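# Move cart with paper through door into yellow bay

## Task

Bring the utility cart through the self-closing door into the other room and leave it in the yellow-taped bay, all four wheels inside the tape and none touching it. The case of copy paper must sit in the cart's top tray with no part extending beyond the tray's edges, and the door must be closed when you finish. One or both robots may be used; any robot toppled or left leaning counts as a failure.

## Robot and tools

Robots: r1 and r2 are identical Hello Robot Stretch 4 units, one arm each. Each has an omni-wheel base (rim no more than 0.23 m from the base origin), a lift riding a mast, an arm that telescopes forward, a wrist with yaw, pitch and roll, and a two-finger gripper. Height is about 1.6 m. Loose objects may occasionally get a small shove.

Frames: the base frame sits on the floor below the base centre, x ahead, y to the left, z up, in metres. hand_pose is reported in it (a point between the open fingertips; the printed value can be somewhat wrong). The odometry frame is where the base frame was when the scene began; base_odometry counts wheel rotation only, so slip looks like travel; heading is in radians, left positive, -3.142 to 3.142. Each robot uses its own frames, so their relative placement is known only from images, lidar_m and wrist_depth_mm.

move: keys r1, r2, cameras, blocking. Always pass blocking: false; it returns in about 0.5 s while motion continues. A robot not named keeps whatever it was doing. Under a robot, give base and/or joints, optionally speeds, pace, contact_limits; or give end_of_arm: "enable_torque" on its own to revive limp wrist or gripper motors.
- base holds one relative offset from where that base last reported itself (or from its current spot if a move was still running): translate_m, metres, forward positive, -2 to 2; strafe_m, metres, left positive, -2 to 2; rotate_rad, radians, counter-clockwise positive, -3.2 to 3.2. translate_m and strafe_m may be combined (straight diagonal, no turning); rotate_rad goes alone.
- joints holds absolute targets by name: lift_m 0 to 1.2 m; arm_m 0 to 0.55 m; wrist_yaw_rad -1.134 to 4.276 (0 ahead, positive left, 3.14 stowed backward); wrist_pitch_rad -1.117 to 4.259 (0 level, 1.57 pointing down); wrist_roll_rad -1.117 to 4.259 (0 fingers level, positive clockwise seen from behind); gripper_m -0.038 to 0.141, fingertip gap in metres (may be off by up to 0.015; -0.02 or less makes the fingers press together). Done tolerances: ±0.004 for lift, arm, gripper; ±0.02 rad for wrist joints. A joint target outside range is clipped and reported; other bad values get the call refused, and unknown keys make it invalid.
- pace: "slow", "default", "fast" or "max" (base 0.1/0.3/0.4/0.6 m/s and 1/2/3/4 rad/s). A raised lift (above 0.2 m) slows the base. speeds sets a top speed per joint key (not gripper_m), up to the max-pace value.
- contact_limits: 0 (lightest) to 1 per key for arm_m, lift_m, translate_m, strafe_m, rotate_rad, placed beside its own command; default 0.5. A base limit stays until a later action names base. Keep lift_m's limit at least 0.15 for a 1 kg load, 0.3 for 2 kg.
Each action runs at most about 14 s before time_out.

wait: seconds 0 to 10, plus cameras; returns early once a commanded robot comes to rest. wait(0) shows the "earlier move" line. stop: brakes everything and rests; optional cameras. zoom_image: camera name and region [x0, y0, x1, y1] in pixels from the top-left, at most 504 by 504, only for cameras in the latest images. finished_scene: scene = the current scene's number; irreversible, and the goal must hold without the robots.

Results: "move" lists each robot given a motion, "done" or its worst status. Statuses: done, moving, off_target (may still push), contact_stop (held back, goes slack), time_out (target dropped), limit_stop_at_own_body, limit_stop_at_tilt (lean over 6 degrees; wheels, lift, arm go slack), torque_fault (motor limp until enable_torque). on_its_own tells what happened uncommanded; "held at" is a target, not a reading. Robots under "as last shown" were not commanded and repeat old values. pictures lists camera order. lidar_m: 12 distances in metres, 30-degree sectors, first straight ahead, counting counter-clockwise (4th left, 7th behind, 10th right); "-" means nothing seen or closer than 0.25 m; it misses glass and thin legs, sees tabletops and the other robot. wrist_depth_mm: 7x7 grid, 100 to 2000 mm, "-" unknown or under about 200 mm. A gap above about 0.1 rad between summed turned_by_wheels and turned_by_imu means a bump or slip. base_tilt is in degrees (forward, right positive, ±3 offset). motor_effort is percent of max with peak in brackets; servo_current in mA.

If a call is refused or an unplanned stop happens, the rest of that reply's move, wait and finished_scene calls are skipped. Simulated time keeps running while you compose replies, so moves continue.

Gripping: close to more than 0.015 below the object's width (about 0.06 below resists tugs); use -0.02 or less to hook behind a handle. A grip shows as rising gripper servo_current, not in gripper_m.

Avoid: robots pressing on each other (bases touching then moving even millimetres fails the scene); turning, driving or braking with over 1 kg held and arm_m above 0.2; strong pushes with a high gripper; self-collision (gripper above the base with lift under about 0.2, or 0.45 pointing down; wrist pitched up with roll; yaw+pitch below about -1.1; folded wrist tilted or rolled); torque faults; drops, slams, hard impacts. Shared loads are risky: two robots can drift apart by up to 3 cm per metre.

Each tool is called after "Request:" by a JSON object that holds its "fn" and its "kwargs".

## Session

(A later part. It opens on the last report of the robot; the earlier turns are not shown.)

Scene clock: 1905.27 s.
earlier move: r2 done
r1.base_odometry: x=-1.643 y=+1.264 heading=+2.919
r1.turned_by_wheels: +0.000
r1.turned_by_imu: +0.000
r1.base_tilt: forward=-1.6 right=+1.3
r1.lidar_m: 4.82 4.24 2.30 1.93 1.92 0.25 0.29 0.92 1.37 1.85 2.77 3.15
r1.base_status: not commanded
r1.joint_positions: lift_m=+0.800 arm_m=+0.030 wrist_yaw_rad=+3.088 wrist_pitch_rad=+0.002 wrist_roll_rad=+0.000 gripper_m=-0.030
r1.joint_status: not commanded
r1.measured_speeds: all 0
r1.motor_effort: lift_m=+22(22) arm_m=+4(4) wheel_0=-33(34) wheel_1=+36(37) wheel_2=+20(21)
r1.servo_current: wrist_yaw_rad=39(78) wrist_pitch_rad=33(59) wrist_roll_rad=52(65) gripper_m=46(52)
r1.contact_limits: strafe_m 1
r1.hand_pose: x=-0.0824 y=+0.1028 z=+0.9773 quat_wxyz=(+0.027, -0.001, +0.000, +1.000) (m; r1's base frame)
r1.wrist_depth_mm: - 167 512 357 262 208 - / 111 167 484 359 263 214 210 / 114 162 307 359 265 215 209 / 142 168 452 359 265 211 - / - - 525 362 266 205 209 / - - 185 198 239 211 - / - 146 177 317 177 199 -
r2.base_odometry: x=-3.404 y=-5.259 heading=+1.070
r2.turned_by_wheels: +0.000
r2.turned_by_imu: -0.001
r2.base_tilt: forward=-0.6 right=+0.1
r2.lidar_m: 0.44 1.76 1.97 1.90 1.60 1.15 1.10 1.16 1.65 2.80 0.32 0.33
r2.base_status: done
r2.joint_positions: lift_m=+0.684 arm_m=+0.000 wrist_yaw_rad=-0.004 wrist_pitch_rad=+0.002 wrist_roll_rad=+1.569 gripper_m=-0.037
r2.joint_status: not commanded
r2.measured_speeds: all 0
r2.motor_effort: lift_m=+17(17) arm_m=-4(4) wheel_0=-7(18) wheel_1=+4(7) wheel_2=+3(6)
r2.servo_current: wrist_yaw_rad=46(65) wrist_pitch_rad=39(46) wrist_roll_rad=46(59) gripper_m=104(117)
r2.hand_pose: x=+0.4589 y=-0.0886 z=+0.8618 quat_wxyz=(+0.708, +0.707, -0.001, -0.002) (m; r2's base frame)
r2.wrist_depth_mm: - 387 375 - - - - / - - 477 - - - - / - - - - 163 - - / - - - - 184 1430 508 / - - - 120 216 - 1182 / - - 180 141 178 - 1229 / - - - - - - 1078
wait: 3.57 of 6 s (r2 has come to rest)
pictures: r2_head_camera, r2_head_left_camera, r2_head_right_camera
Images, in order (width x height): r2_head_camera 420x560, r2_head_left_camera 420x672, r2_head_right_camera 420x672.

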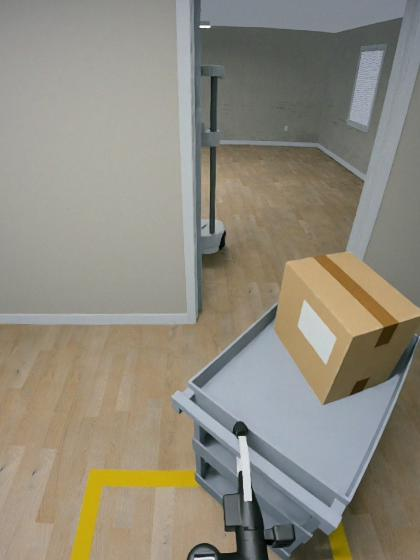

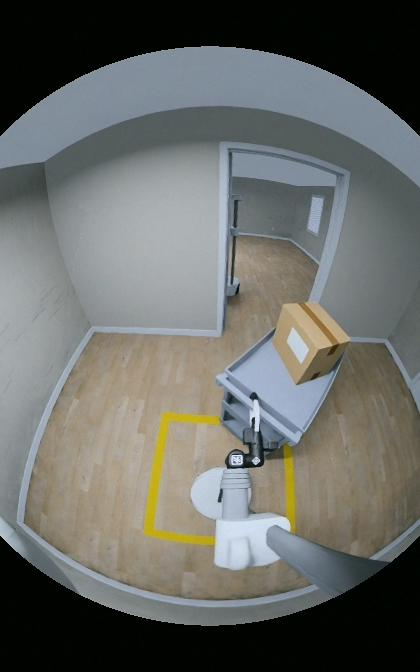

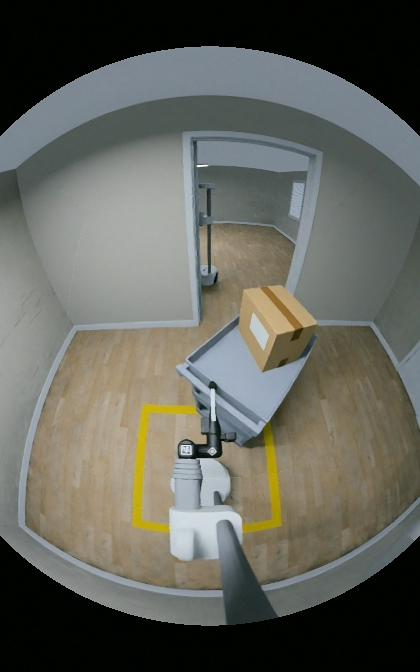

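Request:
{"fn": "move", "kwargs": {"r2": {"base":{"rotate_rad":-0.35},"pace":"slow"}, "blocking": false, "cameras": []}}

Request:
{"fn": "wait", "kwargs": {"seconds": 4, "cameras": []}}

Request:
{"fn": "move", "kwargs": {"r2": {"base":{"translate_m":-0.32,"strafe_m":0.21},"pace":"slow"}, "blocking": false, "cameras": []}}

Request:
{"fn": "wait", "kwargs": {"seconds": 6, "cameras": ["r2_head_camera"]}}

Scene clock: 1932.97 s.
move: r2 moving
r1: as last shown
r1.lidar_m: 4.82 4.24 2.33 1.94 1.91 0.25 0.30 0.94 1.35 1.84 2.78 3.15
r1.motor_effort: lift_m=+22(22) arm_m=+4(4) wheel_0=-33(33) wheel_1=+36(37) wheel_2=+20(21)
r1.servo_current: wrist_yaw_rad=46(65) wrist_pitch_rad=52(52) wrist_roll_rad=52(65) gripper_m=46(46)
r1.contact_limits: strafe_m 1
r1.wrist_depth_mm: - 167 508 357 262 208 - / 111 168 480 359 264 214 209 / 115 162 307 359 264 214 208 / 143 168 455 362 266 211 - / - - 517 362 266 205 210 / - - 185 198 239 211 - / - 146 177 317 177 199 -
r2.base_odometry: x=-3.404 y=-5.259 heading=+0.946
r2.turned_by_wheels: -0.124
r2.turned_by_imu: -0.119
r2.base_tilt: forward=-0.7 right=+0.0
r2.lidar_m: 0.44 1.72 2.03 1.90 1.79 1.19 1.10 1.11 1.45 2.81 0.38 0.36
r2.base_status: rotate_rad moving
r2.joint_positions: lift_m=+0.684 arm_m=+0.000 wrist_yaw_rad=+0.009 wrist_pitch_rad=+0.002 wrist_roll_rad=+1.569 gripper_m=-0.037
r2.joint_status: not commanded
r2.measured_speeds: translate_m=-0.001 strafe_m=+0.000 rotate_rad=-0.486 lift_m=+0.000 arm_m=+0.000 wrist_yaw_rad=+0.022 wrist_pitch_rad=+0.000 wrist_roll_rad=+0.000
r2.motor_effort: lift_m=+17(17) arm_m=-3(4) wheel_0=+15(16) wheel_1=+10(10) wheel_2=+13(13)
r2.servo_current: wrist_yaw_rad=65(65) wrist_pitch_rad=46(46) wrist_roll_rad=39(59) gripper_m=111(111)
r2.hand_pose: x=+0.4601 y=-0.0848 z=+0.8618 quat_wxyz=(+0.708, +0.707, +0.004, +0.003) (m; r2's base frame)
r2.wrist_depth_mm: 1499 351 353 - 132 135 - / 1576 477 436 - 149 146 - / 1499 - 574 - 162 - - / 1499 - - 102 182 1464 539 / 1464 - - 123 208 - 484 / - - 180 145 179 - 1229 / - - - - 330 - 338
pictures: none
No camera images: "cameras" was empty.

Scene clock: 1933.93 s.
earlier move: r2 done
r1.base_odometry: x=-1.643 y=+1.264 heading=+2.919
r1.turned_by_wheels: +0.000
r1.turned_by_imu: +0.000
r1.base_tilt: forward=-1.6 right=+1.3
r1.lidar_m: 4.82 4.27 2.32 1.95 1.92 0.25 0.30 0.93 1.35 1.83 2.79 3.16
r1.base_status: not commanded
r1.joint_positions: lift_m=+0.800 arm_m=+0.030 wrist_yaw_rad=+3.088 wrist_pitch_rad=+0.002 wrist_roll_rad=+0.000 gripper_m=-0.030
r1.joint_status: not commanded
r1.measured_speeds: all 0
r1.motor_effort: lift_m=+22(22) arm_m=+4(4) wheel_0=-33(34) wheel_1=+36(37) wheel_2=+21(21)
r1.servo_current: wrist_yaw_rad=59(65) wrist_pitch_rad=46(52) wrist_roll_rad=39(65) gripper_m=46(52)
r1.contact_limits: strafe_m 1
r1.hand_pose: x=-0.0824 y=+0.1028 z=+0.9773 quat_wxyz=(+0.027, -0.001, +0.000, +1.000) (m; r1's base frame)
r1.wrist_depth_mm: - 167 512 357 262 209 - / 111 168 484 362 263 213 209 / 115 162 309 359 264 216 209 / 143 169 459 362 265 211 - / - - 525 359 265 206 210 / - - 185 198 238 212 - / - 146 177 317 177 199 -
r2.base_odometry: x=-3.404 y=-5.259 heading=+0.721
r2.turned_by_wheels: -0.225
r2.turned_by_imu: -0.219
r2.base_tilt: forward=-0.7 right=+0.1
r2.lidar_m: 0.40 1.67 1.92 1.93 1.88 1.36 1.10 1.11 1.24 2.01 2.83 0.41
r2.base_status: done
r2.joint_positions: lift_m=+0.684 arm_m=+0.000 wrist_yaw_rad=+0.002 wrist_pitch_rad=+0.001 wrist_roll_rad=+1.569 gripper_m=-0.037
r2.joint_status: not commanded
r2.measured_speeds: all 0
r2.motor_effort: lift_m=+17(17) arm_m=-3(4) wheel_0=+5(18) wheel_1=+5(10) wheel_2=+4(13)
r2.servo_current: wrist_yaw_rad=39(65) wrist_pitch_rad=39(46) wrist_roll_rad=46(65) gripper_m=111(111)
r2.hand_pose: x=+0.4595 y=-0.0868 z=+0.8619 quat_wxyz=(+0.708, +0.707, +0.001, +0.000) (m; r2's base frame)
r2.wrist_depth_mm: - - 535 137 190 - - / - 442 455 141 198 741 - / 1661 459 445 147 206 - - / 1661 - 508 152 213 - - / 1576 - 603 158 220 - - / 1499 - 184 164 180 1661 500 / 1499 - - - 236 - 1205
wait: 0.97 of 4 s (r2 has come to rest)
pictures: none
No camera images: "cameras" was empty.

Scene clock: 1934.43 s.
move: r2 moving
r1: as last shown
r1.base_tilt: forward=-1.6 right=+1.2
r1.lidar_m: 4.83 4.24 2.28 1.94 1.93 0.25 0.28 0.94 1.34 1.85 2.77 3.14
r1.motor_effort: lift_m=+22(22) arm_m=+4(4) wheel_0=-33(34) wheel_1=+36(37) wheel_2=+20(21)
r1.servo_current: wrist_yaw_rad=65(65) wrist_pitch_rad=39(46) wrist_roll_rad=33(59) gripper_m=46(52)
r1.contact_limits: strafe_m 1
r1.wrist_depth_mm: - 167 508 355 262 209 - / 111 167 477 359 264 214 209 / 114 163 307 359 265 215 210 / 142 169 459 362 265 211 - / 1661 - 521 364 266 205 210 / - - 184 198 239 211 - / - 146 177 317 177 199 -
r2.base_odometry: x=-3.417 y=-5.261 heading=+0.722
r2.turned_by_wheels: +0.000
r2.turned_by_imu: +0.000
r2.base_tilt: forward=-0.6 right=+0.1
r2.lidar_m: 0.38 1.69 1.94 1.90 1.89 1.34 1.10 1.09 1.25 2.04 2.83 0.40
r2.base_status: translate_m moving; strafe_m moving
r2.joint_positions: lift_m=+0.684 arm_m=+0.000 wrist_yaw_rad=+0.002 wrist_pitch_rad=+0.001 wrist_roll_rad=+1.569 gripper_m=-0.037
r2.joint_status: not commanded
r2.measured_speeds: translate_m=-0.047 strafe_m=+0.031 rotate_rad=+0.002 lift_m=+0.000 arm_m=+0.000 wrist_yaw_rad=+0.000 wrist_pitch_rad=+0.000 wrist_roll_rad=+0.000
r2.motor_effort: lift_m=+17(17) arm_m=-4(4) wheel_0=-10(11) wheel_1=+3(5) wheel_2=+13(14)
r2.servo_current: wrist_yaw_rad=46(52) wrist_pitch_rad=39(52) wrist_roll_rad=39(65) gripper_m=104(111)
r2.hand_pose: x=+0.4595 y=-0.0868 z=+0.8619 quat_wxyz=(+0.708, +0.707, +0.001, +0.000) (m; r2's base frame)
r2.wrist_depth_mm: - - 535 139 193 691 - / - 442 459 144 201 741 - / 1618 462 452 150 208 - - / 1618 - 517 155 214 809 - / 1537 - 609 162 223 - - / 1499 - 185 167 181 1661 504 / - - - - 238 - 1205
pictures: none
No camera images: "cameras" was empty.

Scene clock: 1939.00 s.
earlier move: r2 done
r1.base_odometry: x=-1.643 y=+1.264 heading=+2.919
r1.turned_by_wheels: +0.000
r1.turned_by_imu: +0.000
r1.base_tilt: forward=-1.6 right=+1.3
r1.lidar_m: 4.84 4.24 2.30 1.93 1.92 0.25 0.29 0.94 1.35 1.81 2.80 3.14
r1.base_status: not commanded
r1.joint_positions: lift_m=+0.800 arm_m=+0.030 wrist_yaw_rad=+3.088 wrist_pitch_rad=+0.002 wrist_roll_rad=+0.000 gripper_m=-0.030
r1.joint_status: not commanded
r1.measured_speeds: all 0
r1.motor_effort: lift_m=+22(22) arm_m=+4(4) wheel_0=-33(34) wheel_1=+37(37) wheel_2=+20(21)
r1.servo_current: wrist_yaw_rad=52(85) wrist_pitch_rad=46(52) wrist_roll_rad=33(65) gripper_m=46(52)
r1.contact_limits: strafe_m 1
r1.hand_pose: x=-0.0824 y=+0.1028 z=+0.9773 quat_wxyz=(+0.027, -0.001, +0.000, +1.000) (m; r1's base frame)
r1.wrist_depth_mm: - 167 517 357 262 208 - / 110 168 477 359 263 214 210 / 115 162 307 359 264 214 208 / 142 169 452 359 266 211 - / - - 521 362 266 206 210 / - - 185 198 239 211 - / - - 177 315 176 198 -
r2.base_odometry: x=-3.782 y=-5.312 heading=+0.721
r2.turned_by_wheels: +0.000
r2.turned_by_imu: -0.001
r2.base_tilt: forward=-0.7 right=+0.0
r2.lidar_m: 0.43 1.91 1.95 1.59 1.59 1.07 0.87 0.87 0.99 1.60 0.33 0.33
r2.base_status: done
r2.joint_positions: lift_m=+0.684 arm_m=+0.000 wrist_yaw_rad=-0.003 wrist_pitch_rad=+0.001 wrist_roll_rad=+1.569 gripper_m=-0.037
r2.joint_status: not commanded
r2.measured_speeds: all 0
r2.motor_effort: lift_m=+17(17) arm_m=-4(4) wheel_0=-6(15) wheel_1=+5(7) wheel_2=+3(14)
r2.servo_current: wrist_yaw_rad=46(65) wrist_pitch_rad=33(52) wrist_roll_rad=46(65) gripper_m=104(111)
r2.hand_pose: x=+0.4590 y=-0.0884 z=+0.8619 quat_wxyz=(+0.708, +0.707, -0.001, -0.002) (m; r2's base frame)
r2.wrist_depth_mm: - 359 368 - 137 - - / - 500 452 - 151 - - / - - 591 - 168 - - / 1863 - - 108 189 1499 525 / 1708 - - 127 216 1661 488 / 1708 - 182 148 178 1537 1229 / - - - - 330 334 334
wait: 4.57 of 6 s (r2 has come to rest)
pictures: r2_head_camera
Images, in order (width x height): r2_head_camera 420x560.

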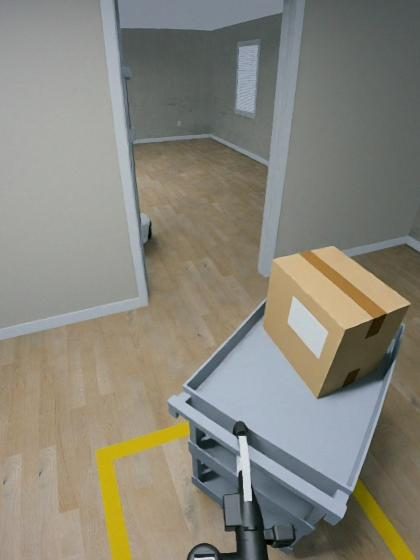

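Request:
{"fn": "move", "kwargs": {"r2": {"base":{"translate_m":-0.325,"strafe_m":-0.07},"pace":"slow"}, "blocking": false, "cameras": []}}

Request:
{"fn": "wait", "kwargs": {"seconds": 6, "cameras": ["r2_head_camera","r2_head_right_camera"]}}

Scene clock: 1955.67 s.
move: r2 moving
r1: as last shown
r1.lidar_m: 4.83 4.28 2.32 1.91 1.92 0.25 0.28 0.91 1.35 1.86 2.78 3.15
r1.servo_current: wrist_yaw_rad=52(72) wrist_pitch_rad=39(52) wrist_roll_rad=46(59) gripper_m=39(52)
r1.contact_limits: strafe_m 1
r1.wrist_depth_mm: - 167 512 355 262 209 - / 110 168 477 362 264 214 208 / 114 163 309 359 263 214 209 / 142 168 452 364 265 211 - / - - 521 362 266 206 210 / - - 185 198 239 211 - / - - 177 317 176 198 -
r2.base_odometry: x=-3.790 y=-5.322 heading=+0.721
r2.turned_by_wheels: +0.000
r2.turned_by_imu: +0.000
r2.base_tilt: forward=-0.7 right=+0.1
r2.lidar_m: 0.45 1.93 1.95 1.58 1.59 1.08 0.87 0.85 0.99 1.61 0.33 0.31
r2.base_status: translate_m moving; strafe_m moving
r2.joint_positions: lift_m=+0.684 arm_m=+0.000 wrist_yaw_rad=-0.003 wrist_pitch_rad=+0.001 wrist_roll_rad=+1.569 gripper_m=-0.037
r2.joint_status: not commanded
r2.measured_speeds: translate_m=-0.048 strafe_m=-0.010 rotate_rad=+0.002 lift_m=+0.000 arm_m=+0.000 wrist_yaw_rad=+0.000 wrist_pitch_rad=+0.000 wrist_roll_rad=+0.000
r2.motor_effort: lift_m=+17(17) arm_m=-3(4) wheel_0=-3(10) wheel_1=-10(10) wheel_2=+9(11)
r2.servo_current: wrist_yaw_rad=52(65) wrist_pitch_rad=39(46) wrist_roll_rad=59(59) gripper_m=104(111)
r2.hand_pose: x=+0.4590 y=-0.0884 z=+0.8619 quat_wxyz=(+0.708, +0.707, -0.001, -0.002) (m; r2's base frame)
r2.wrist_depth_mm: - 377 366 - 136 - - / - 492 449 - 154 - - / - - 591 - 167 - - / 1863 - - 108 189 1464 535 / 1808 - - 126 216 1708 496 / - - 181 148 179 1537 1205 / - - - - 332 334 336
pictures: none
No camera images: "cameras" was empty.

Scene clock: 1959.77 s.
earlier move: r2 done
r1.base_odometry: x=-1.643 y=+1.264 heading=+2.919
r1.turned_by_wheels: +0.000
r1.turned_by_imu: +0.000
r1.base_tilt: forward=-1.5 right=+1.3
r1.lidar_m: 4.84 4.27 2.31 1.92 1.92 0.25 0.31 0.90 1.36 1.84 2.78 3.14
r1.base_status: not commanded
r1.joint_positions: lift_m=+0.800 arm_m=+0.030 wrist_yaw_rad=+3.088 wrist_pitch_rad=+0.002 wrist_roll_rad=+0.000 gripper_m=-0.030
r1.joint_status: not commanded
r1.measured_speeds: all 0
r1.motor_effort: lift_m=+22(22) arm_m=+4(4) wheel_0=-33(34) wheel_1=+36(37) wheel_2=+20(21)
r1.servo_current: wrist_yaw_rad=65(72) wrist_pitch_rad=39(52) wrist_roll_rad=65(65) gripper_m=39(52)
r1.contact_limits: strafe_m 1
r1.hand_pose: x=-0.0824 y=+0.1028 z=+0.9773 quat_wxyz=(+0.027, -0.001, +0.000, +1.000) (m; r1's base frame)
r1.wrist_depth_mm: - 167 512 359 262 208 - / 110 168 484 357 264 213 209 / 114 162 307 362 264 215 208 / 142 168 455 362 265 211 - / - - 521 362 266 204 210 / - - 184 198 239 212 - / - - 177 315 177 199 -
r2.base_odometry: x=-3.980 y=-5.579 heading=+0.722
r2.turned_by_wheels: +0.001
r2.turned_by_imu: +0.002
r2.base_tilt: forward=-0.7 right=+0.1
r2.lidar_m: 0.42 2.25 1.88 1.55 1.30 0.68 0.55 0.55 0.62 1.02 0.41 0.36
r2.base_status: done
r2.joint_positions: lift_m=+0.684 arm_m=+0.000 wrist_yaw_rad=+0.002 wrist_pitch_rad=+0.001 wrist_roll_rad=+1.569 gripper_m=-0.037
r2.joint_status: not commanded
r2.measured_speeds: all 0
r2.motor_effort: lift_m=+17(18) arm_m=-4(4) wheel_0=-1(10) wheel_1=-3(10) wheel_2=+7(12)
r2.servo_current: wrist_yaw_rad=39(65) wrist_pitch_rad=39(52) wrist_roll_rad=46(65) gripper_m=104(111)
r2.hand_pose: x=+0.4595 y=-0.0868 z=+0.8619 quat_wxyz=(+0.708, +0.707, +0.001, +0.000) (m; r2's base frame)
r2.wrist_depth_mm: - 379 373 103 157 - - / - 424 410 110 168 - - / - - 500 119 182 - - / - - 634 129 197 - - / - - - 144 216 1708 508 / - - 186 159 178 1537 1229 / - - - - - 1661 1229
wait: 4.10 of 6 s (r2 has come to rest)
pictures: r2_head_camera, r2_head_right_camera
Images, in order (width x height): r2_head_camera 420x560, r2_head_right_camera 420x672.

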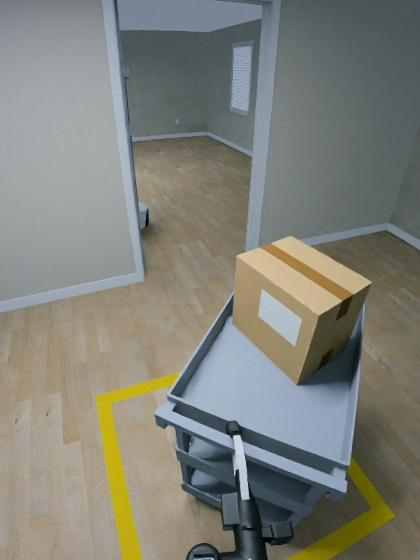

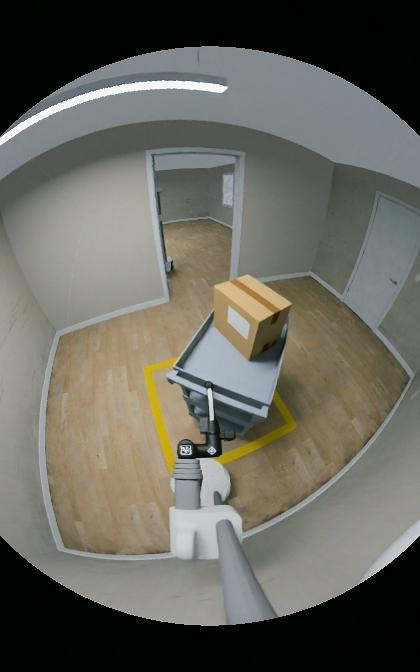

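Request:
{"fn": "move", "kwargs": {"r2": {"base":{"translate_m":0.08,"strafe_m":0.265},"pace":"slow"}, "blocking": false, "cameras": []}}

Request:
{"fn": "wait", "kwargs": {"seconds": 6, "cameras": []}}

Request:
{"fn": "move", "kwargs": {"r2": {"base":{"rotate_rad":-0.45},"pace":"slow"}, "blocking": false, "cameras": []}}

Request:
{"fn": "wait", "kwargs": {"seconds": 4, "cameras": ["r2_head_camera"]}}

Scene clock: 1975.57 s.
move: r2 moving
r1: as last shown
r1.base_tilt: forward=-1.6 right=+1.2
r1.lidar_m: 4.84 4.24 2.31 1.94 1.92 0.25 0.30 0.92 1.35 1.87 2.79 3.17
r1.motor_effort: lift_m=+22(22) arm_m=+4(4) wheel_0=-33(33) wheel_1=+36(37) wheel_2=+21(21)
r1.servo_current: wrist_yaw_rad=78(78) wrist_pitch_rad=46(46) wrist_roll_rad=46(65) gripper_m=46(52)
r1.contact_limits: strafe_m 1
r1.wrist_depth_mm: - 167 512 359 260 208 - / 110 167 480 359 264 213 210 / 114 162 309 362 264 213 210 / 142 168 455 362 266 211 - / - - 517 362 265 205 211 / - - 185 198 238 211 - / - - 177 317 176 199 -
r2.base_odometry: x=-3.985 y=-5.568 heading=+0.721
r2.turned_by_wheels: -0.001
r2.turned_by_imu: +0.000
r2.base_tilt: forward=-0.7 right=+0.1
r2.lidar_m: 0.44 2.25 1.87 1.54 1.32 0.71 0.55 0.54 0.65 0.99 0.41 0.37
r2.base_status: translate_m moving; strafe_m moving
r2.joint_positions: lift_m=+0.684 arm_m=+0.000 wrist_yaw_rad=+0.001 wrist_pitch_rad=+0.001 wrist_roll_rad=+1.569 gripper_m=-0.037
r2.joint_status: not commanded
r2.measured_speeds: translate_m=+0.013 strafe_m=+0.046 rotate_rad=-0.003 lift_m=+0.000 arm_m=+0.000 wrist_yaw_rad=-0.021 wrist_pitch_rad=+0.000 wrist_roll_rad=+0.000
r2.motor_effort: lift_m=+17(17) arm_m=-4(4) wheel_0=-6(8) wheel_1=+8(8) wheel_2=-8(8)
r2.servo_current: wrist_yaw_rad=46(59) wrist_pitch_rad=33(46) wrist_roll_rad=52(59) gripper_m=104(111)
r2.hand_pose: x=+0.4594 y=-0.0871 z=+0.8619 quat_wxyz=(+0.708, +0.707, +0.001, +0.000) (m; r2's base frame)
r2.wrist_depth_mm: - 387 379 104 160 - - / - 427 410 115 171 - - / - - 496 122 185 - - / - - 627 132 200 - - / - - - 146 216 1708 512 / - - 185 160 181 1576 1229 / - - - - - 1661 1205
pictures: none
No camera images: "cameras" was empty.

Scene clock: 1979.10 s.
earlier move: r2 done
r1.base_odometry: x=-1.643 y=+1.264 heading=+2.919
r1.turned_by_wheels: +0.000
r1.turned_by_imu: +0.000
r1.base_tilt: forward=-1.6 right=+1.3
r1.lidar_m: 4.83 4.26 2.29 1.93 1.91 0.25 0.30 0.94 1.35 1.83 2.79 3.14
r1.base_status: not commanded
r1.joint_positions: lift_m=+0.800 arm_m=+0.030 wrist_yaw_rad=+3.088 wrist_pitch_rad=+0.002 wrist_roll_rad=+0.000 gripper_m=-0.030
r1.joint_status: not commanded
r1.measured_speeds: all 0
r1.motor_effort: lift_m=+22(22) arm_m=+4(4) wheel_0=-33(34) wheel_1=+37(37) wheel_2=+20(21)
r1.servo_current: wrist_yaw_rad=39(78) wrist_pitch_rad=33(52) wrist_roll_rad=39(65) gripper_m=46(52)
r1.contact_limits: strafe_m 1
r1.hand_pose: x=-0.0824 y=+0.1028 z=+0.9773 quat_wxyz=(+0.027, -0.001, +0.000, +1.000) (m; r1's base frame)
r1.wrist_depth_mm: - 167 517 357 262 208 - / 110 167 477 359 263 214 210 / 114 162 310 362 263 215 209 / 142 168 459 359 265 211 - / - - 521 364 267 205 211 / - - 185 198 239 211 - / - - 176 319 177 199 -
r2.base_odometry: x=-4.095 y=-5.328 heading=+0.721
r2.turned_by_wheels: +0.000
r2.turned_by_imu: +0.000
r2.base_tilt: forward=-0.7 right=+0.0
r2.lidar_m: 0.46 2.08 1.66 1.34 1.32 0.86 0.71 0.70 0.81 1.31 0.31 0.30
r2.base_status: done
r2.joint_positions: lift_m=+0.684 arm_m=+0.000 wrist_yaw_rad=-0.004 wrist_pitch_rad=+0.001 wrist_roll_rad=+1.569 gripper_m=-0.037
r2.joint_status: not commanded
r2.measured_speeds: all 0
r2.motor_effort: lift_m=+17(18) arm_m=-3(4) wheel_0=-5(15) wheel_1=+3(9) wheel_2=-9(11)
r2.servo_current: wrist_yaw_rad=46(65) wrist_pitch_rad=39(46) wrist_roll_rad=39(59) gripper_m=98(111)
r2.hand_pose: x=+0.4589 y=-0.0886 z=+0.8619 quat_wxyz=(+0.708, +0.707, -0.001, -0.002) (m; r2's base frame)
r2.wrist_depth_mm: - 427 - - - - - / - - 564 - - - - / - - - - - - 517 / - - - - - 1464 477 / 1921 - - - 214 1661 1229 / - - 180 119 167 357 1098 / - - - - - 123 1205
wait: 3.53 of 6 s (r2 has come to rest)
pictures: none
No camera images: "cameras" was empty.

Scene clock: 1979.60 s.
move: r2 moving
r1: as last shown
r1.base_tilt: forward=-1.5 right=+1.3
r1.lidar_m: 4.83 4.26 2.30 1.93 1.93 0.25 0.29 0.92 1.36 1.84 2.78 3.15
r1.motor_effort: lift_m=+22(22) arm_m=+4(4) wheel_0=-33(33) wheel_1=+37(37) wheel_2=+20(21)
r1.servo_current: wrist_yaw_rad=59(72) wrist_pitch_rad=39(46) wrist_roll_rad=33(59) gripper_m=39(52)
r1.contact_limits: strafe_m 1
r1.wrist_depth_mm: - 167 512 357 262 208 - / 110 168 477 359 262 214 209 / 114 162 309 359 265 215 209 / 142 168 455 362 265 211 - / - - 517 359 265 204 210 / - - 185 198 239 211 - / - - 177 317 177 199 -
r2.base_odometry: x=-4.095 y=-5.328 heading=+0.598
r2.turned_by_wheels: -0.123
r2.turned_by_imu: -0.119
r2.base_tilt: forward=-0.7 right=+0.1
r2.lidar_m: 0.44 2.09 1.76 1.37 1.32 0.98 0.72 0.69 0.77 1.12 0.35 0.32
r2.base_status: rotate_rad moving
r2.joint_positions: lift_m=+0.684 arm_m=+0.000 wrist_yaw_rad=+0.007 wrist_pitch_rad=+0.001 wrist_roll_rad=+1.569 gripper_m=-0.037
r2.joint_status: not commanded
r2.measured_speeds: translate_m=+0.001 strafe_m=+0.000 rotate_rad=-0.482 lift_m=+0.000 arm_m=+0.000 wrist_yaw_rad=+0.024 wrist_pitch_rad=+0.000 wrist_roll_rad=+0.000
r2.motor_effort: lift_m=+17(17) arm_m=-4(4) wheel_0=+15(15) wheel_1=+10(10) wheel_2=+12(12)
r2.servo_current: wrist_yaw_rad=65(65) wrist_pitch_rad=33(46) wrist_roll_rad=39(59) gripper_m=104(111)
r2.hand_pose: x=+0.4599 y=-0.0853 z=+0.8619 quat_wxyz=(+0.708, +0.707, +0.003, +0.002) (m; r2's base frame)
r2.wrist_depth_mm: - 389 370 - - 112 - / - - 484 - - - - / - - - - - - - / - - - - - 530 496 / - - - - 211 1576 1229 / - - 181 120 176 1537 1229 / - 142 - - - 338 1098
pictures: none
No camera images: "cameras" was empty.

Scene clock: 1980.73 s.
earlier move: r2 done
r1.base_odometry: x=-1.643 y=+1.264 heading=+2.919
r1.turned_by_wheels: +0.000
r1.turned_by_imu: +0.000
r1.base_tilt: forward=-1.6 right=+1.3
r1.lidar_m: 4.82 4.28 2.29 1.93 1.92 0.25 0.29 0.92 1.33 1.84 2.79 3.18
r1.base_status: not commanded
r1.joint_positions: lift_m=+0.800 arm_m=+0.030 wrist_yaw_rad=+3.088 wrist_pitch_rad=+0.002 wrist_roll_rad=+0.000 gripper_m=-0.030
r1.joint_status: not commanded
r1.measured_speeds: all 0
r1.motor_effort: lift_m=+22(22) arm_m=+4(4) wheel_0=-33(33) wheel_1=+36(37) wheel_2=+20(21)
r1.servo_current: wrist_yaw_rad=39(72) wrist_pitch_rad=39(52) wrist_roll_rad=65(65) gripper_m=46(52)
r1.contact_limits: strafe_m 1
r1.hand_pose: x=-0.0824 y=+0.1028 z=+0.9773 quat_wxyz=(+0.027, -0.001, +0.000, +1.000) (m; r1's base frame)
r1.wrist_depth_mm: - 168 517 357 263 208 - / 111 167 480 359 263 213 210 / 115 162 307 359 264 216 209 / 142 168 455 362 266 211 - / - - 521 362 266 205 208 / - - 184 198 240 211 - / - - 177 317 177 199 -
r2.base_odometry: x=-4.095 y=-5.328 heading=+0.272
r2.turned_by_wheels: -0.326
r2.turned_by_imu: -0.317
r2.base_tilt: forward=-0.7 right=+0.1
r2.lidar_m: 0.39 0.45 2.10 1.53 1.32 1.34 0.84 0.70 0.70 0.84 1.46 0.42
r2.base_status: done
r2.joint_positions: lift_m=+0.684 arm_m=+0.000 wrist_yaw_rad=+0.005 wrist_pitch_rad=+0.001 wrist_roll_rad=+1.569 gripper_m=-0.037
r2.joint_status: not commanded
r2.measured_speeds: all 0
r2.motor_effort: lift_m=+17(17) arm_m=-4(4) wheel_0=+4(18) wheel_1=+3(10) wheel_2=+5(13)
r2.servo_current: wrist_yaw_rad=59(72) wrist_pitch_rad=39(46) wrist_roll_rad=46(59) gripper_m=104(111)
r2.hand_pose: x=+0.4598 y=-0.0859 z=+0.8619 quat_wxyz=(+0.708, +0.707, +0.002, +0.001) (m; r2's base frame)
r2.wrist_depth_mm: - - - 146 200 668 - / - - 500 150 206 - - / - 462 442 153 211 - - / - - 504 158 217 820 - / - - 580 163 224 - - / - - 185 167 179 1661 - / 1921 - - - 236 1661 1182
wait: 1.13 of 4 s (r2 has come to rest)
pictures: r2_head_camera
Images, in order (width x height): r2_head_camera 420x560.

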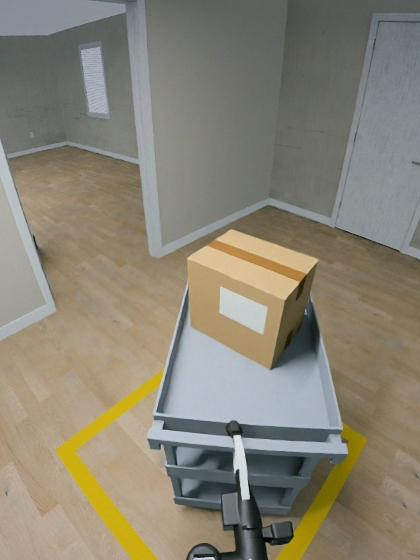

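Request:
{"fn": "move", "kwargs": {"r2": {"base":{"translate_m":0.08,"strafe_m":0.33},"pace":"slow"}, "blocking": false, "cameras": []}}

Request:
{"fn": "wait", "kwargs": {"seconds": 6, "cameras": []}}

Request:
{"fn": "move", "kwargs": {"r2": {"base":{"rotate_rad":-0.45},"pace":"slow"}, "blocking": false, "cameras": []}}

Request:
{"fn": "wait", "kwargs": {"seconds": 4, "cameras": ["r2_head_camera"]}}

Scene clock: 1991.00 s.
move: r2 moving
r1: as last shown
r1.lidar_m: 4.83 4.25 2.30 1.93 1.91 0.25 0.31 0.93 1.34 1.85 2.78 3.16
r1.servo_current: wrist_yaw_rad=52(65) wrist_pitch_rad=46(46) wrist_roll_rad=33(59) gripper_m=39(52)
r1.contact_limits: strafe_m 1
r1.wrist_depth_mm: - 167 517 359 263 209 - / 110 168 480 359 263 213 209 / 114 162 309 359 264 214 209 / 142 168 459 362 265 211 - / - - 521 364 267 206 210 / - - 185 198 239 211 - / - - 177 317 177 200 -
r2.base_odometry: x=-4.095 y=-5.315 heading=+0.271
r2.turned_by_wheels: -0.001
r2.turned_by_imu: +0.000
r2.base_tilt: forward=-0.7 right=+0.1
r2.lidar_m: 0.39 2.08 2.09 1.55 1.32 1.34 0.82 0.72 0.71 0.85 1.49 0.41
r2.base_status: translate_m moving; strafe_m moving
r2.joint_positions: lift_m=+0.684 arm_m=+0.000 wrist_yaw_rad=+0.000 wrist_pitch_rad=+0.001 wrist_roll_rad=+1.569 gripper_m=-0.037
r2.joint_status: not commanded
r2.measured_speeds: translate_m=+0.012 strafe_m=+0.050 rotate_rad=-0.003 lift_m=+0.000 arm_m=+0.000 wrist_yaw_rad=-0.025 wrist_pitch_rad=+0.000 wrist_roll_rad=+0.000
r2.motor_effort: lift_m=+17(17) arm_m=-4(4) wheel_0=-10(10) wheel_1=+8(9) wheel_2=-9(9)
r2.servo_current: wrist_yaw_rad=52(65) wrist_pitch_rad=39(46) wrist_roll_rad=39(65) gripper_m=111(111)
r2.hand_pose: x=+0.4593 y=-0.0875 z=+0.8619 quat_wxyz=(+0.708, +0.707, +0.000, -0.001) (m; r2's base frame)
r2.wrist_depth_mm: - - - 148 204 683 - / - - 517 152 208 - - / - - 442 155 213 - - / - - 500 159 218 820 - / - - 574 163 223 - - / - - 185 167 181 1661 - / - - - - 234 1708 1160
pictures: none
No camera images: "cameras" was empty.

Scene clock: 1995.13 s.
earlier move: r2 done
r1.base_odometry: x=-1.643 y=+1.264 heading=+2.919
r1.turned_by_wheels: +0.000
r1.turned_by_imu: +0.000
r1.base_tilt: forward=-1.6 right=+1.3
r1.lidar_m: 4.82 4.26 2.29 1.93 1.93 0.25 0.28 0.94 1.36 1.82 2.78 3.18
r1.base_status: not commanded
r1.joint_positions: lift_m=+0.800 arm_m=+0.030 wrist_yaw_rad=+3.088 wrist_pitch_rad=+0.002 wrist_roll_rad=+0.000 gripper_m=-0.030
r1.joint_status: not commanded
r1.measured_speeds: all 0
r1.motor_effort: lift_m=+22(22) arm_m=+4(4) wheel_0=-32(34) wheel_1=+36(37) wheel_2=+20(21)
r1.servo_current: wrist_yaw_rad=46(85) wrist_pitch_rad=39(52) wrist_roll_rad=46(65) gripper_m=39(52)
r1.contact_limits: strafe_m 1
r1.hand_pose: x=-0.0824 y=+0.1028 z=+0.9773 quat_wxyz=(+0.027, -0.001, +0.000, +1.000) (m; r1's base frame)
r1.wrist_depth_mm: - 167 517 359 263 209 - / 111 168 480 357 263 214 210 / 115 162 309 359 265 214 209 / 142 168 452 359 265 211 - / - - 517 359 266 205 210 / - - 185 198 239 211 - / - - 177 317 177 199 -
r2.base_odometry: x=-4.106 y=-4.989 heading=+0.271
r2.turned_by_wheels: +0.000
r2.turned_by_imu: +0.000
r2.base_tilt: forward=-0.6 right=+0.0
r2.lidar_m: 0.42 1.81 1.82 1.33 1.15 1.16 1.15 0.99 1.00 1.19 0.32 0.33
r2.base_status: done
r2.joint_positions: lift_m=+0.684 arm_m=+0.000 wrist_yaw_rad=-0.004 wrist_pitch_rad=+0.001 wrist_roll_rad=+1.569 gripper_m=-0.037
r2.joint_status: not commanded
r2.measured_speeds: all 0
r2.motor_effort: lift_m=+17(18) arm_m=-4(4) wheel_0=-4(13) wheel_1=+3(9) wheel_2=-9(11)
r2.servo_current: wrist_yaw_rad=46(65) wrist_pitch_rad=46(46) wrist_roll_rad=39(65) gripper_m=104(111)
r2.hand_pose: x=+0.4590 y=-0.0885 z=+0.8619 quat_wxyz=(+0.708, +0.707, -0.001, -0.002) (m; r2's base frame)
r2.wrist_depth_mm: - 373 362 - 137 - - / - 488 442 - 151 - - / - - 580 - 168 - - / - - - 108 188 1499 535 / - - - 126 214 1661 492 / 1863 - 182 147 179 1661 1255 / 1708 - - - 325 - 332
wait: 4.13 of 6 s (r2 has come to rest)
pictures: none
No camera images: "cameras" was empty.

Scene clock: 1995.63 s.
move: r2 moving
r1: as last shown
r1.lidar_m: 4.81 4.23 2.32 1.91 1.91 0.25 0.31 0.91 1.36 1.86 2.78 3.16
r1.motor_effort: lift_m=+22(22) arm_m=+4(4) wheel_0=-33(33) wheel_1=+36(37) wheel_2=+20(21)
r1.servo_current: wrist_yaw_rad=65(65) wrist_pitch_rad=39(52) wrist_roll_rad=59(59) gripper_m=39(52)
r1.contact_limits: strafe_m 1
r1.wrist_depth_mm: - 167 508 357 262 209 - / 110 168 473 359 262 213 209 / 115 162 307 359 264 214 210 / 142 168 452 362 265 211 - / - - 525 364 266 205 209 / - - 184 198 239 211 - / - - 177 317 177 198 -
r2.base_odometry: x=-4.106 y=-4.989 heading=+0.148
r2.turned_by_wheels: -0.123
r2.turned_by_imu: -0.119
r2.base_tilt: forward=-0.7 right=+0.1
r2.lidar_m: 0.44 1.82 1.79 1.49 1.17 1.15 1.25 1.00 1.00 1.10 0.40 0.35
r2.base_status: rotate_rad moving
r2.joint_positions: lift_m=+0.684 arm_m=+0.000 wrist_yaw_rad=+0.005 wrist_pitch_rad=+0.001 wrist_roll_rad=+1.569 gripper_m=-0.037
r2.joint_status: not commanded
r2.measured_speeds: translate_m=+0.001 strafe_m=-0.002 rotate_rad=-0.486 lift_m=+0.000 arm_m=+0.000 wrist_yaw_rad=+0.004 wrist_pitch_rad=+0.000 wrist_roll_rad=+0.000
r2.motor_effort: lift_m=+17(17) arm_m=-4(4) wheel_0=+12(15) wheel_1=+9(9) wheel_2=+11(11)
r2.servo_current: wrist_yaw_rad=52(52) wrist_pitch_rad=46(46) wrist_roll_rad=39(59) gripper_m=111(111)
r2.hand_pose: x=+0.4598 y=-0.0860 z=+0.8619 quat_wxyz=(+0.708, +0.707, +0.002, +0.001) (m; r2's base frame)
r2.wrist_depth_mm: - 366 364 - 149 - - / - 427 415 103 162 - - / - - 508 110 176 - - / - - - 125 191 - - / - - - 137 212 1576 508 / - - 185 154 180 1708 1229 / 1756 - - - - 1756 1160
pictures: none
No camera images: "cameras" was empty.

Scene clock: 1996.77 s.
earlier move: r2 done
r1.base_odometry: x=-1.643 y=+1.264 heading=+2.919
r1.turned_by_wheels: +0.000
r1.turned_by_imu: +0.000
r1.base_tilt: forward=-1.6 right=+1.3
r1.lidar_m: 4.81 4.25 2.33 1.94 1.92 0.25 0.30 0.93 1.35 1.84 2.77 3.16
r1.base_status: not commanded
r1.joint_positions: lift_m=+0.800 arm_m=+0.030 wrist_yaw_rad=+3.088 wrist_pitch_rad=+0.002 wrist_roll_rad=+0.000 gripper_m=-0.030
r1.joint_status: not commanded
r1.measured_speeds: all 0
r1.motor_effort: lift_m=+22(22) arm_m=+4(4) wheel_0=-33(34) wheel_1=+36(37) wheel_2=+20(21)
r1.servo_current: wrist_yaw_rad=59(72) wrist_pitch_rad=46(52) wrist_roll_rad=52(65) gripper_m=52(52)
r1.contact_limits: strafe_m 1
r1.hand_pose: x=-0.0824 y=+0.1028 z=+0.9773 quat_wxyz=(+0.027, -0.001, +0.000, +1.000) (m; r1's base frame)
r1.wrist_depth_mm: - 167 508 357 260 208 - / 110 167 484 357 264 213 209 / 114 162 310 357 265 215 209 / 142 168 452 359 265 211 - / - - 521 364 266 205 209 / - - 185 198 239 211 - / - - 176 317 177 198 -
r2.base_odometry: x=-4.106 y=-4.989 heading=-0.178
r2.turned_by_wheels: -0.325
r2.turned_by_imu: -0.316
r2.base_tilt: forward=-0.7 right=+0.0
r2.lidar_m: 0.38 0.41 1.80 1.83 1.29 1.15 1.16 1.11 0.99 0.99 1.21 0.44
r2.base_status: done
r2.joint_positions: lift_m=+0.684 arm_m=+0.000 wrist_yaw_rad=+0.005 wrist_pitch_rad=+0.001 wrist_roll_rad=+1.569 gripper_m=-0.037
r2.joint_status: not commanded
r2.measured_speeds: all 0
r2.motor_effort: lift_m=+17(17) arm_m=-4(4) wheel_0=+7(15) wheel_1=+4(9) wheel_2=+4(13)
r2.servo_current: wrist_yaw_rad=52(59) wrist_pitch_rad=33(52) wrist_roll_rad=59(59) gripper_m=98(111)
r2.hand_pose: x=+0.4598 y=-0.0860 z=+0.8619 quat_wxyz=(+0.708, +0.707, +0.002, +0.001) (m; r2's base frame)
r2.wrist_depth_mm: - - - 172 231 1618 1281 / - - - - 229 1576 - / - - 544 170 229 798 - / - - 469 169 228 831 - / - - 512 168 226 809 - / - - 182 167 179 - - / - - - - 224 1708 -
wait: 1.13 of 4 s (r2 has come to rest)
pictures: r2_head_camera
Images, in order (width x height): r2_head_camera 420x560.

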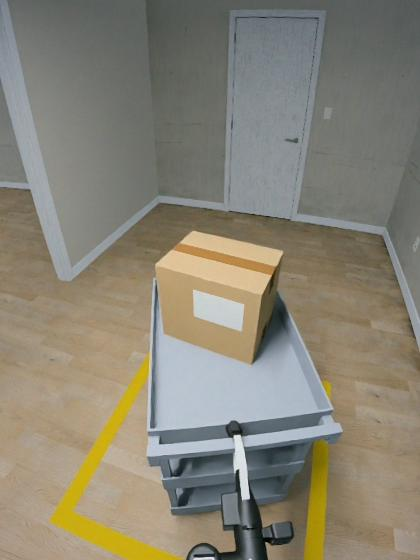

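Request:
{"fn": "move", "kwargs": {"r2": {"base":{"translate_m":0.02,"strafe_m":0.33},"pace":"slow"}, "blocking": false, "cameras": []}}

Request:
{"fn": "wait", "kwargs": {"seconds": 6, "cameras": ["r2_head_camera"]}}

Scene clock: 2003.87 s.
move: r2 moving
r1: as last shown
r1.lidar_m: 4.83 4.25 2.32 1.92 1.93 0.25 0.29 0.92 1.36 1.85 2.77 3.16
r1.motor_effort: lift_m=+22(22) arm_m=+4(4) wheel_0=-33(33) wheel_1=+36(37) wheel_2=+20(21)
r1.servo_current: wrist_yaw_rad=52(59) wrist_pitch_rad=33(46) wrist_roll_rad=52(65) gripper_m=46(52)
r1.contact_limits: strafe_m 1
r1.wrist_depth_mm: - 167 508 362 262 208 - / 111 167 480 357 263 214 210 / 114 162 307 359 264 215 209 / 143 168 455 364 265 211 - / - - 521 362 266 206 211 / - - 185 198 240 211 - / - - 177 315 177 199 -
r2.base_odometry: x=-4.103 y=-4.975 heading=-0.179
r2.turned_by_wheels: -0.001
r2.turned_by_imu: +0.000
r2.base_tilt: forward=-0.7 right=+0.1
r2.lidar_m: 0.38 0.44 1.79 1.81 1.30 1.14 1.15 1.14 1.00 1.01 1.25 0.43
r2.base_status: translate_m moving; strafe_m moving
r2.joint_positions: lift_m=+0.684 arm_m=+0.000 wrist_yaw_rad=+0.000 wrist_pitch_rad=+0.001 wrist_roll_rad=+1.569 gripper_m=-0.037
r2.joint_status: not commanded
r2.measured_speeds: translate_m=+0.002 strafe_m=+0.054 rotate_rad=-0.003 lift_m=+0.000 arm_m=+0.000 wrist_yaw_rad=-0.029 wrist_pitch_rad=+0.000 wrist_roll_rad=+0.000
r2.motor_effort: lift_m=+17(17) arm_m=-4(4) wheel_0=-8(10) wheel_1=+7(9) wheel_2=-8(8)
r2.servo_current: wrist_yaw_rad=46(59) wrist_pitch_rad=39(46) wrist_roll_rad=46(59) gripper_m=104(104)
r2.hand_pose: x=+0.4593 y=-0.0874 z=+0.8619 quat_wxyz=(+0.708, +0.707, +0.001, +0.000) (m; r2's base frame)
r2.wrist_depth_mm: - - - 175 235 1661 1229 / - - - - 233 1661 - / - - 554 172 231 809 - / - - 466 170 229 820 - / - - 508 169 227 809 - / - - 182 167 181 - - / - - - - 224 1708 -
pictures: none
No camera images: "cameras" was empty.

Scene clock: 2007.87 s.
earlier move: r2 done
r1.base_odometry: x=-1.643 y=+1.264 heading=+2.919
r1.turned_by_wheels: +0.000
r1.turned_by_imu: +0.000
r1.base_tilt: forward=-1.6 right=+1.3
r1.lidar_m: 4.80 4.27 2.30 1.94 1.94 0.25 0.29 0.89 1.35 1.83 2.80 3.14
r1.base_status: not commanded
r1.joint_positions: lift_m=+0.800 arm_m=+0.030 wrist_yaw_rad=+3.088 wrist_pitch_rad=+0.002 wrist_roll_rad=+0.000 gripper_m=-0.030
r1.joint_status: not commanded
r1.measured_speeds: all 0
r1.motor_effort: lift_m=+22(22) arm_m=+4(4) wheel_0=-33(33) wheel_1=+36(37) wheel_2=+20(21)
r1.servo_current: wrist_yaw_rad=52(65) wrist_pitch_rad=39(52) wrist_roll_rad=46(72) gripper_m=46(52)
r1.contact_limits: strafe_m 1
r1.hand_pose: x=-0.0824 y=+0.1028 z=+0.9773 quat_wxyz=(+0.027, -0.001, +0.000, +1.000) (m; r1's base frame)
r1.wrist_depth_mm: - 167 512 359 262 208 - / 111 167 480 359 264 213 209 / 115 162 309 359 264 215 209 / 142 168 452 364 265 211 - / - - 521 364 266 205 210 / - - 185 198 238 211 - / - - 177 317 177 198 -
r2.base_odometry: x=-4.028 y=-4.668 heading=-0.178
r2.turned_by_wheels: +0.000
r2.turned_by_imu: +0.000
r2.base_tilt: forward=-0.7 right=+0.1
r2.lidar_m: 0.40 1.65 1.48 1.52 1.19 1.06 1.07 1.32 1.32 1.33 0.40 0.38
r2.base_status: done
r2.joint_positions: lift_m=+0.684 arm_m=+0.000 wrist_yaw_rad=-0.003 wrist_pitch_rad=+0.001 wrist_roll_rad=+1.569 gripper_m=-0.037
r2.joint_status: not commanded
r2.measured_speeds: all 0
r2.motor_effort: lift_m=+17(17) arm_m=-4(5) wheel_0=-4(13) wheel_1=+4(9) wheel_2=-7(10)
r2.servo_current: wrist_yaw_rad=52(59) wrist_pitch_rad=46(46) wrist_roll_rad=39(59) gripper_m=98(111)
r2.hand_pose: x=+0.4591 y=-0.0883 z=+0.8619 quat_wxyz=(+0.708, +0.707, -0.001, -0.002) (m; r2's base frame)
r2.wrist_depth_mm: - 415 404 110 164 - - / - 415 407 118 175 - - / - - 480 125 187 - - / - - 591 134 200 - - / - - - 147 215 1661 525 / - - 183 159 179 1708 1281 / - - - - - 1808 1229
wait: 4.00 of 6 s (r2 has come to rest)
pictures: r2_head_camera
Images, in order (width x height): r2_head_camera 420x560.

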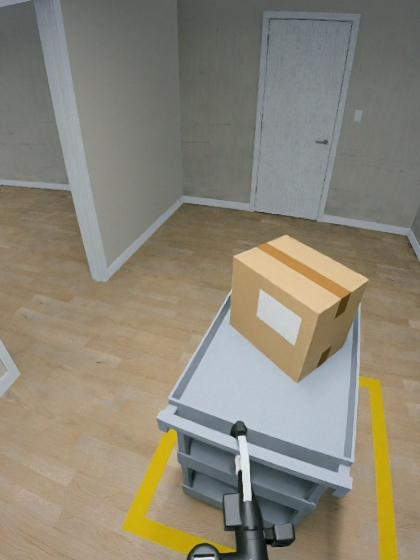

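Request:
{"fn": "wait", "kwargs": {"seconds": 0, "cameras": ["r2_head_left_camera","r2_head_right_camera"]}}

Request:
{"fn": "zoom_image", "kwargs": {"camera": "r2_head_right_camera", "region": [120, 260, 320, 480]}}

Request:
{"fn": "zoom_image", "kwargs": {"camera": "r2_head_left_camera", "region": [140, 280, 340, 500]}}

Scene clock: 2014.13 s.
r1.base_odometry: x=-1.643 y=+1.264 heading=+2.919
r1.turned_by_wheels: +0.000
r1.turned_by_imu: +0.000
r1.base_tilt: forward=-1.6 right=+1.3
r1.lidar_m: 4.83 4.27 2.29 1.93 1.93 0.25 0.31 0.93 1.34 1.82 2.78 3.14
r1.base_status: not commanded
r1.joint_positions: lift_m=+0.800 arm_m=+0.030 wrist_yaw_rad=+3.088 wrist_pitch_rad=+0.002 wrist_roll_rad=+0.000 gripper_m=-0.030
r1.joint_status: not commanded
r1.measured_speeds: all 0
r1.motor_effort: lift_m=+22(22) arm_m=+4(4) wheel_0=-33(33) wheel_1=+36(37) wheel_2=+20(21)
r1.servo_current: wrist_yaw_rad=59(65) wrist_pitch_rad=46(52) wrist_roll_rad=46(72) gripper_m=39(52)
r1.contact_limits: strafe_m 1
r1.hand_pose: x=-0.0824 y=+0.1028 z=+0.9773 quat_wxyz=(+0.027, -0.001, +0.000, +1.000) (m; r1's base frame)
r1.wrist_depth_mm: - 167 512 357 262 208 - / 111 168 480 362 263 214 210 / 114 162 310 359 264 215 210 / 142 168 455 359 266 211 - / - - 521 364 266 205 210 / - - 184 198 240 211 - / - - 177 315 176 198 -
r2.base_odometry: x=-4.028 y=-4.668 heading=-0.178
r2.turned_by_wheels: +0.000
r2.turned_by_imu: +0.000
r2.base_tilt: forward=-0.7 right=+0.1
r2.lidar_m: 0.43 1.67 1.49 1.49 1.20 1.05 1.06 1.33 1.29 1.30 0.41 0.38
r2.base_status: done
r2.joint_positions: lift_m=+0.684 arm_m=+0.000 wrist_yaw_rad=-0.003 wrist_pitch_rad=+0.001 wrist_roll_rad=+1.569 gripper_m=-0.037
r2.joint_status: not commanded
r2.measured_speeds: all 0
r2.motor_effort: lift_m=+17(17) arm_m=-4(5) wheel_0=-4(13) wheel_1=+4(9) wheel_2=-6(10)
r2.servo_current: wrist_yaw_rad=39(59) wrist_pitch_rad=39(46) wrist_roll_rad=59(59) gripper_m=104(111)
r2.hand_pose: x=+0.4591 y=-0.0883 z=+0.8619 quat_wxyz=(+0.708, +0.707, -0.001, -0.002) (m; r2's base frame)
r2.wrist_depth_mm: - 413 404 110 164 - - / - 413 402 119 175 - - / - - 480 125 187 - - / - - 591 135 200 - - / - - - 147 216 1661 525 / - - 182 160 179 1708 1255 / - - - - - 1863 1229
pictures: r2_head_left_camera, r2_head_right_camera
Images, in order (width x height): r2_head_left_camera 420x672, r2_head_right_camera 420x672.

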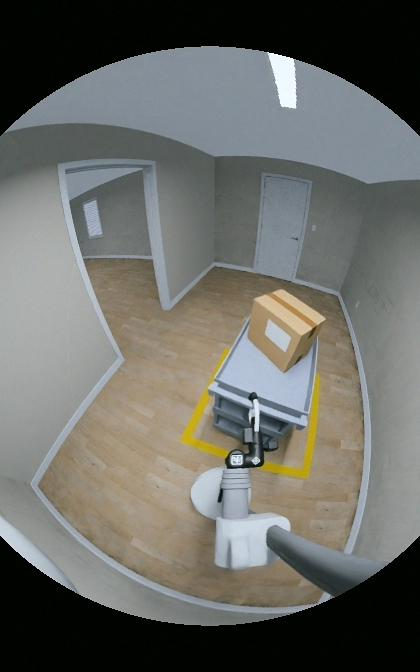

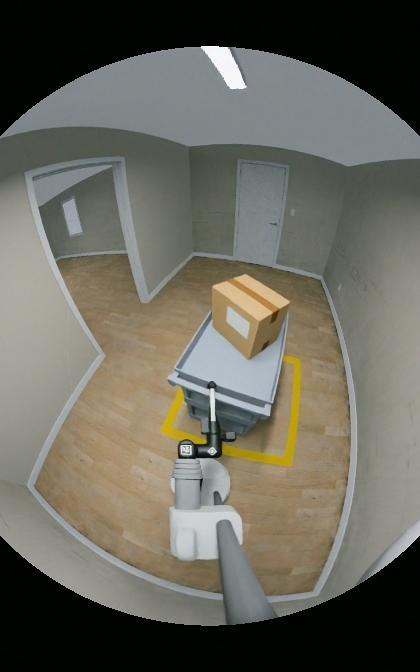

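Scaled by 2.291 from the camera's 420x672 image, which has a finer 600x960 frame.

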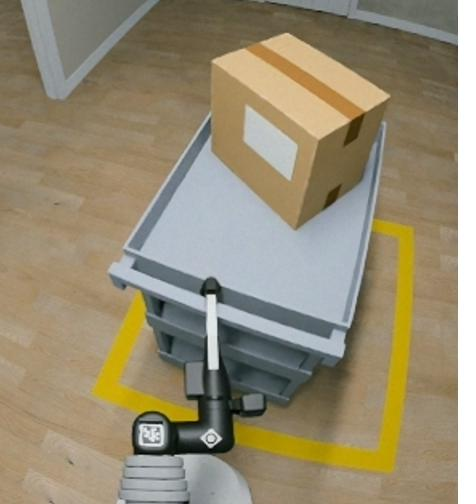

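Scaled by 2.291 from the camera's 420x672 image, which has a finer 600x960 frame.

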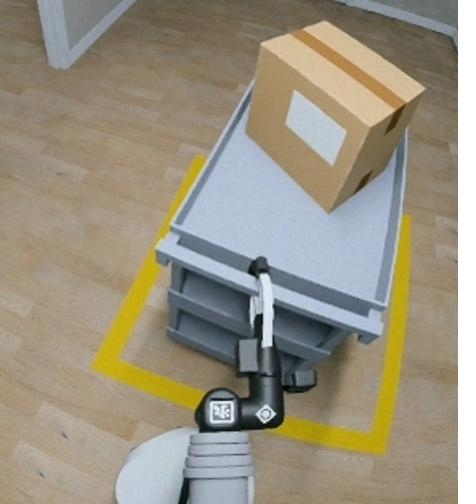

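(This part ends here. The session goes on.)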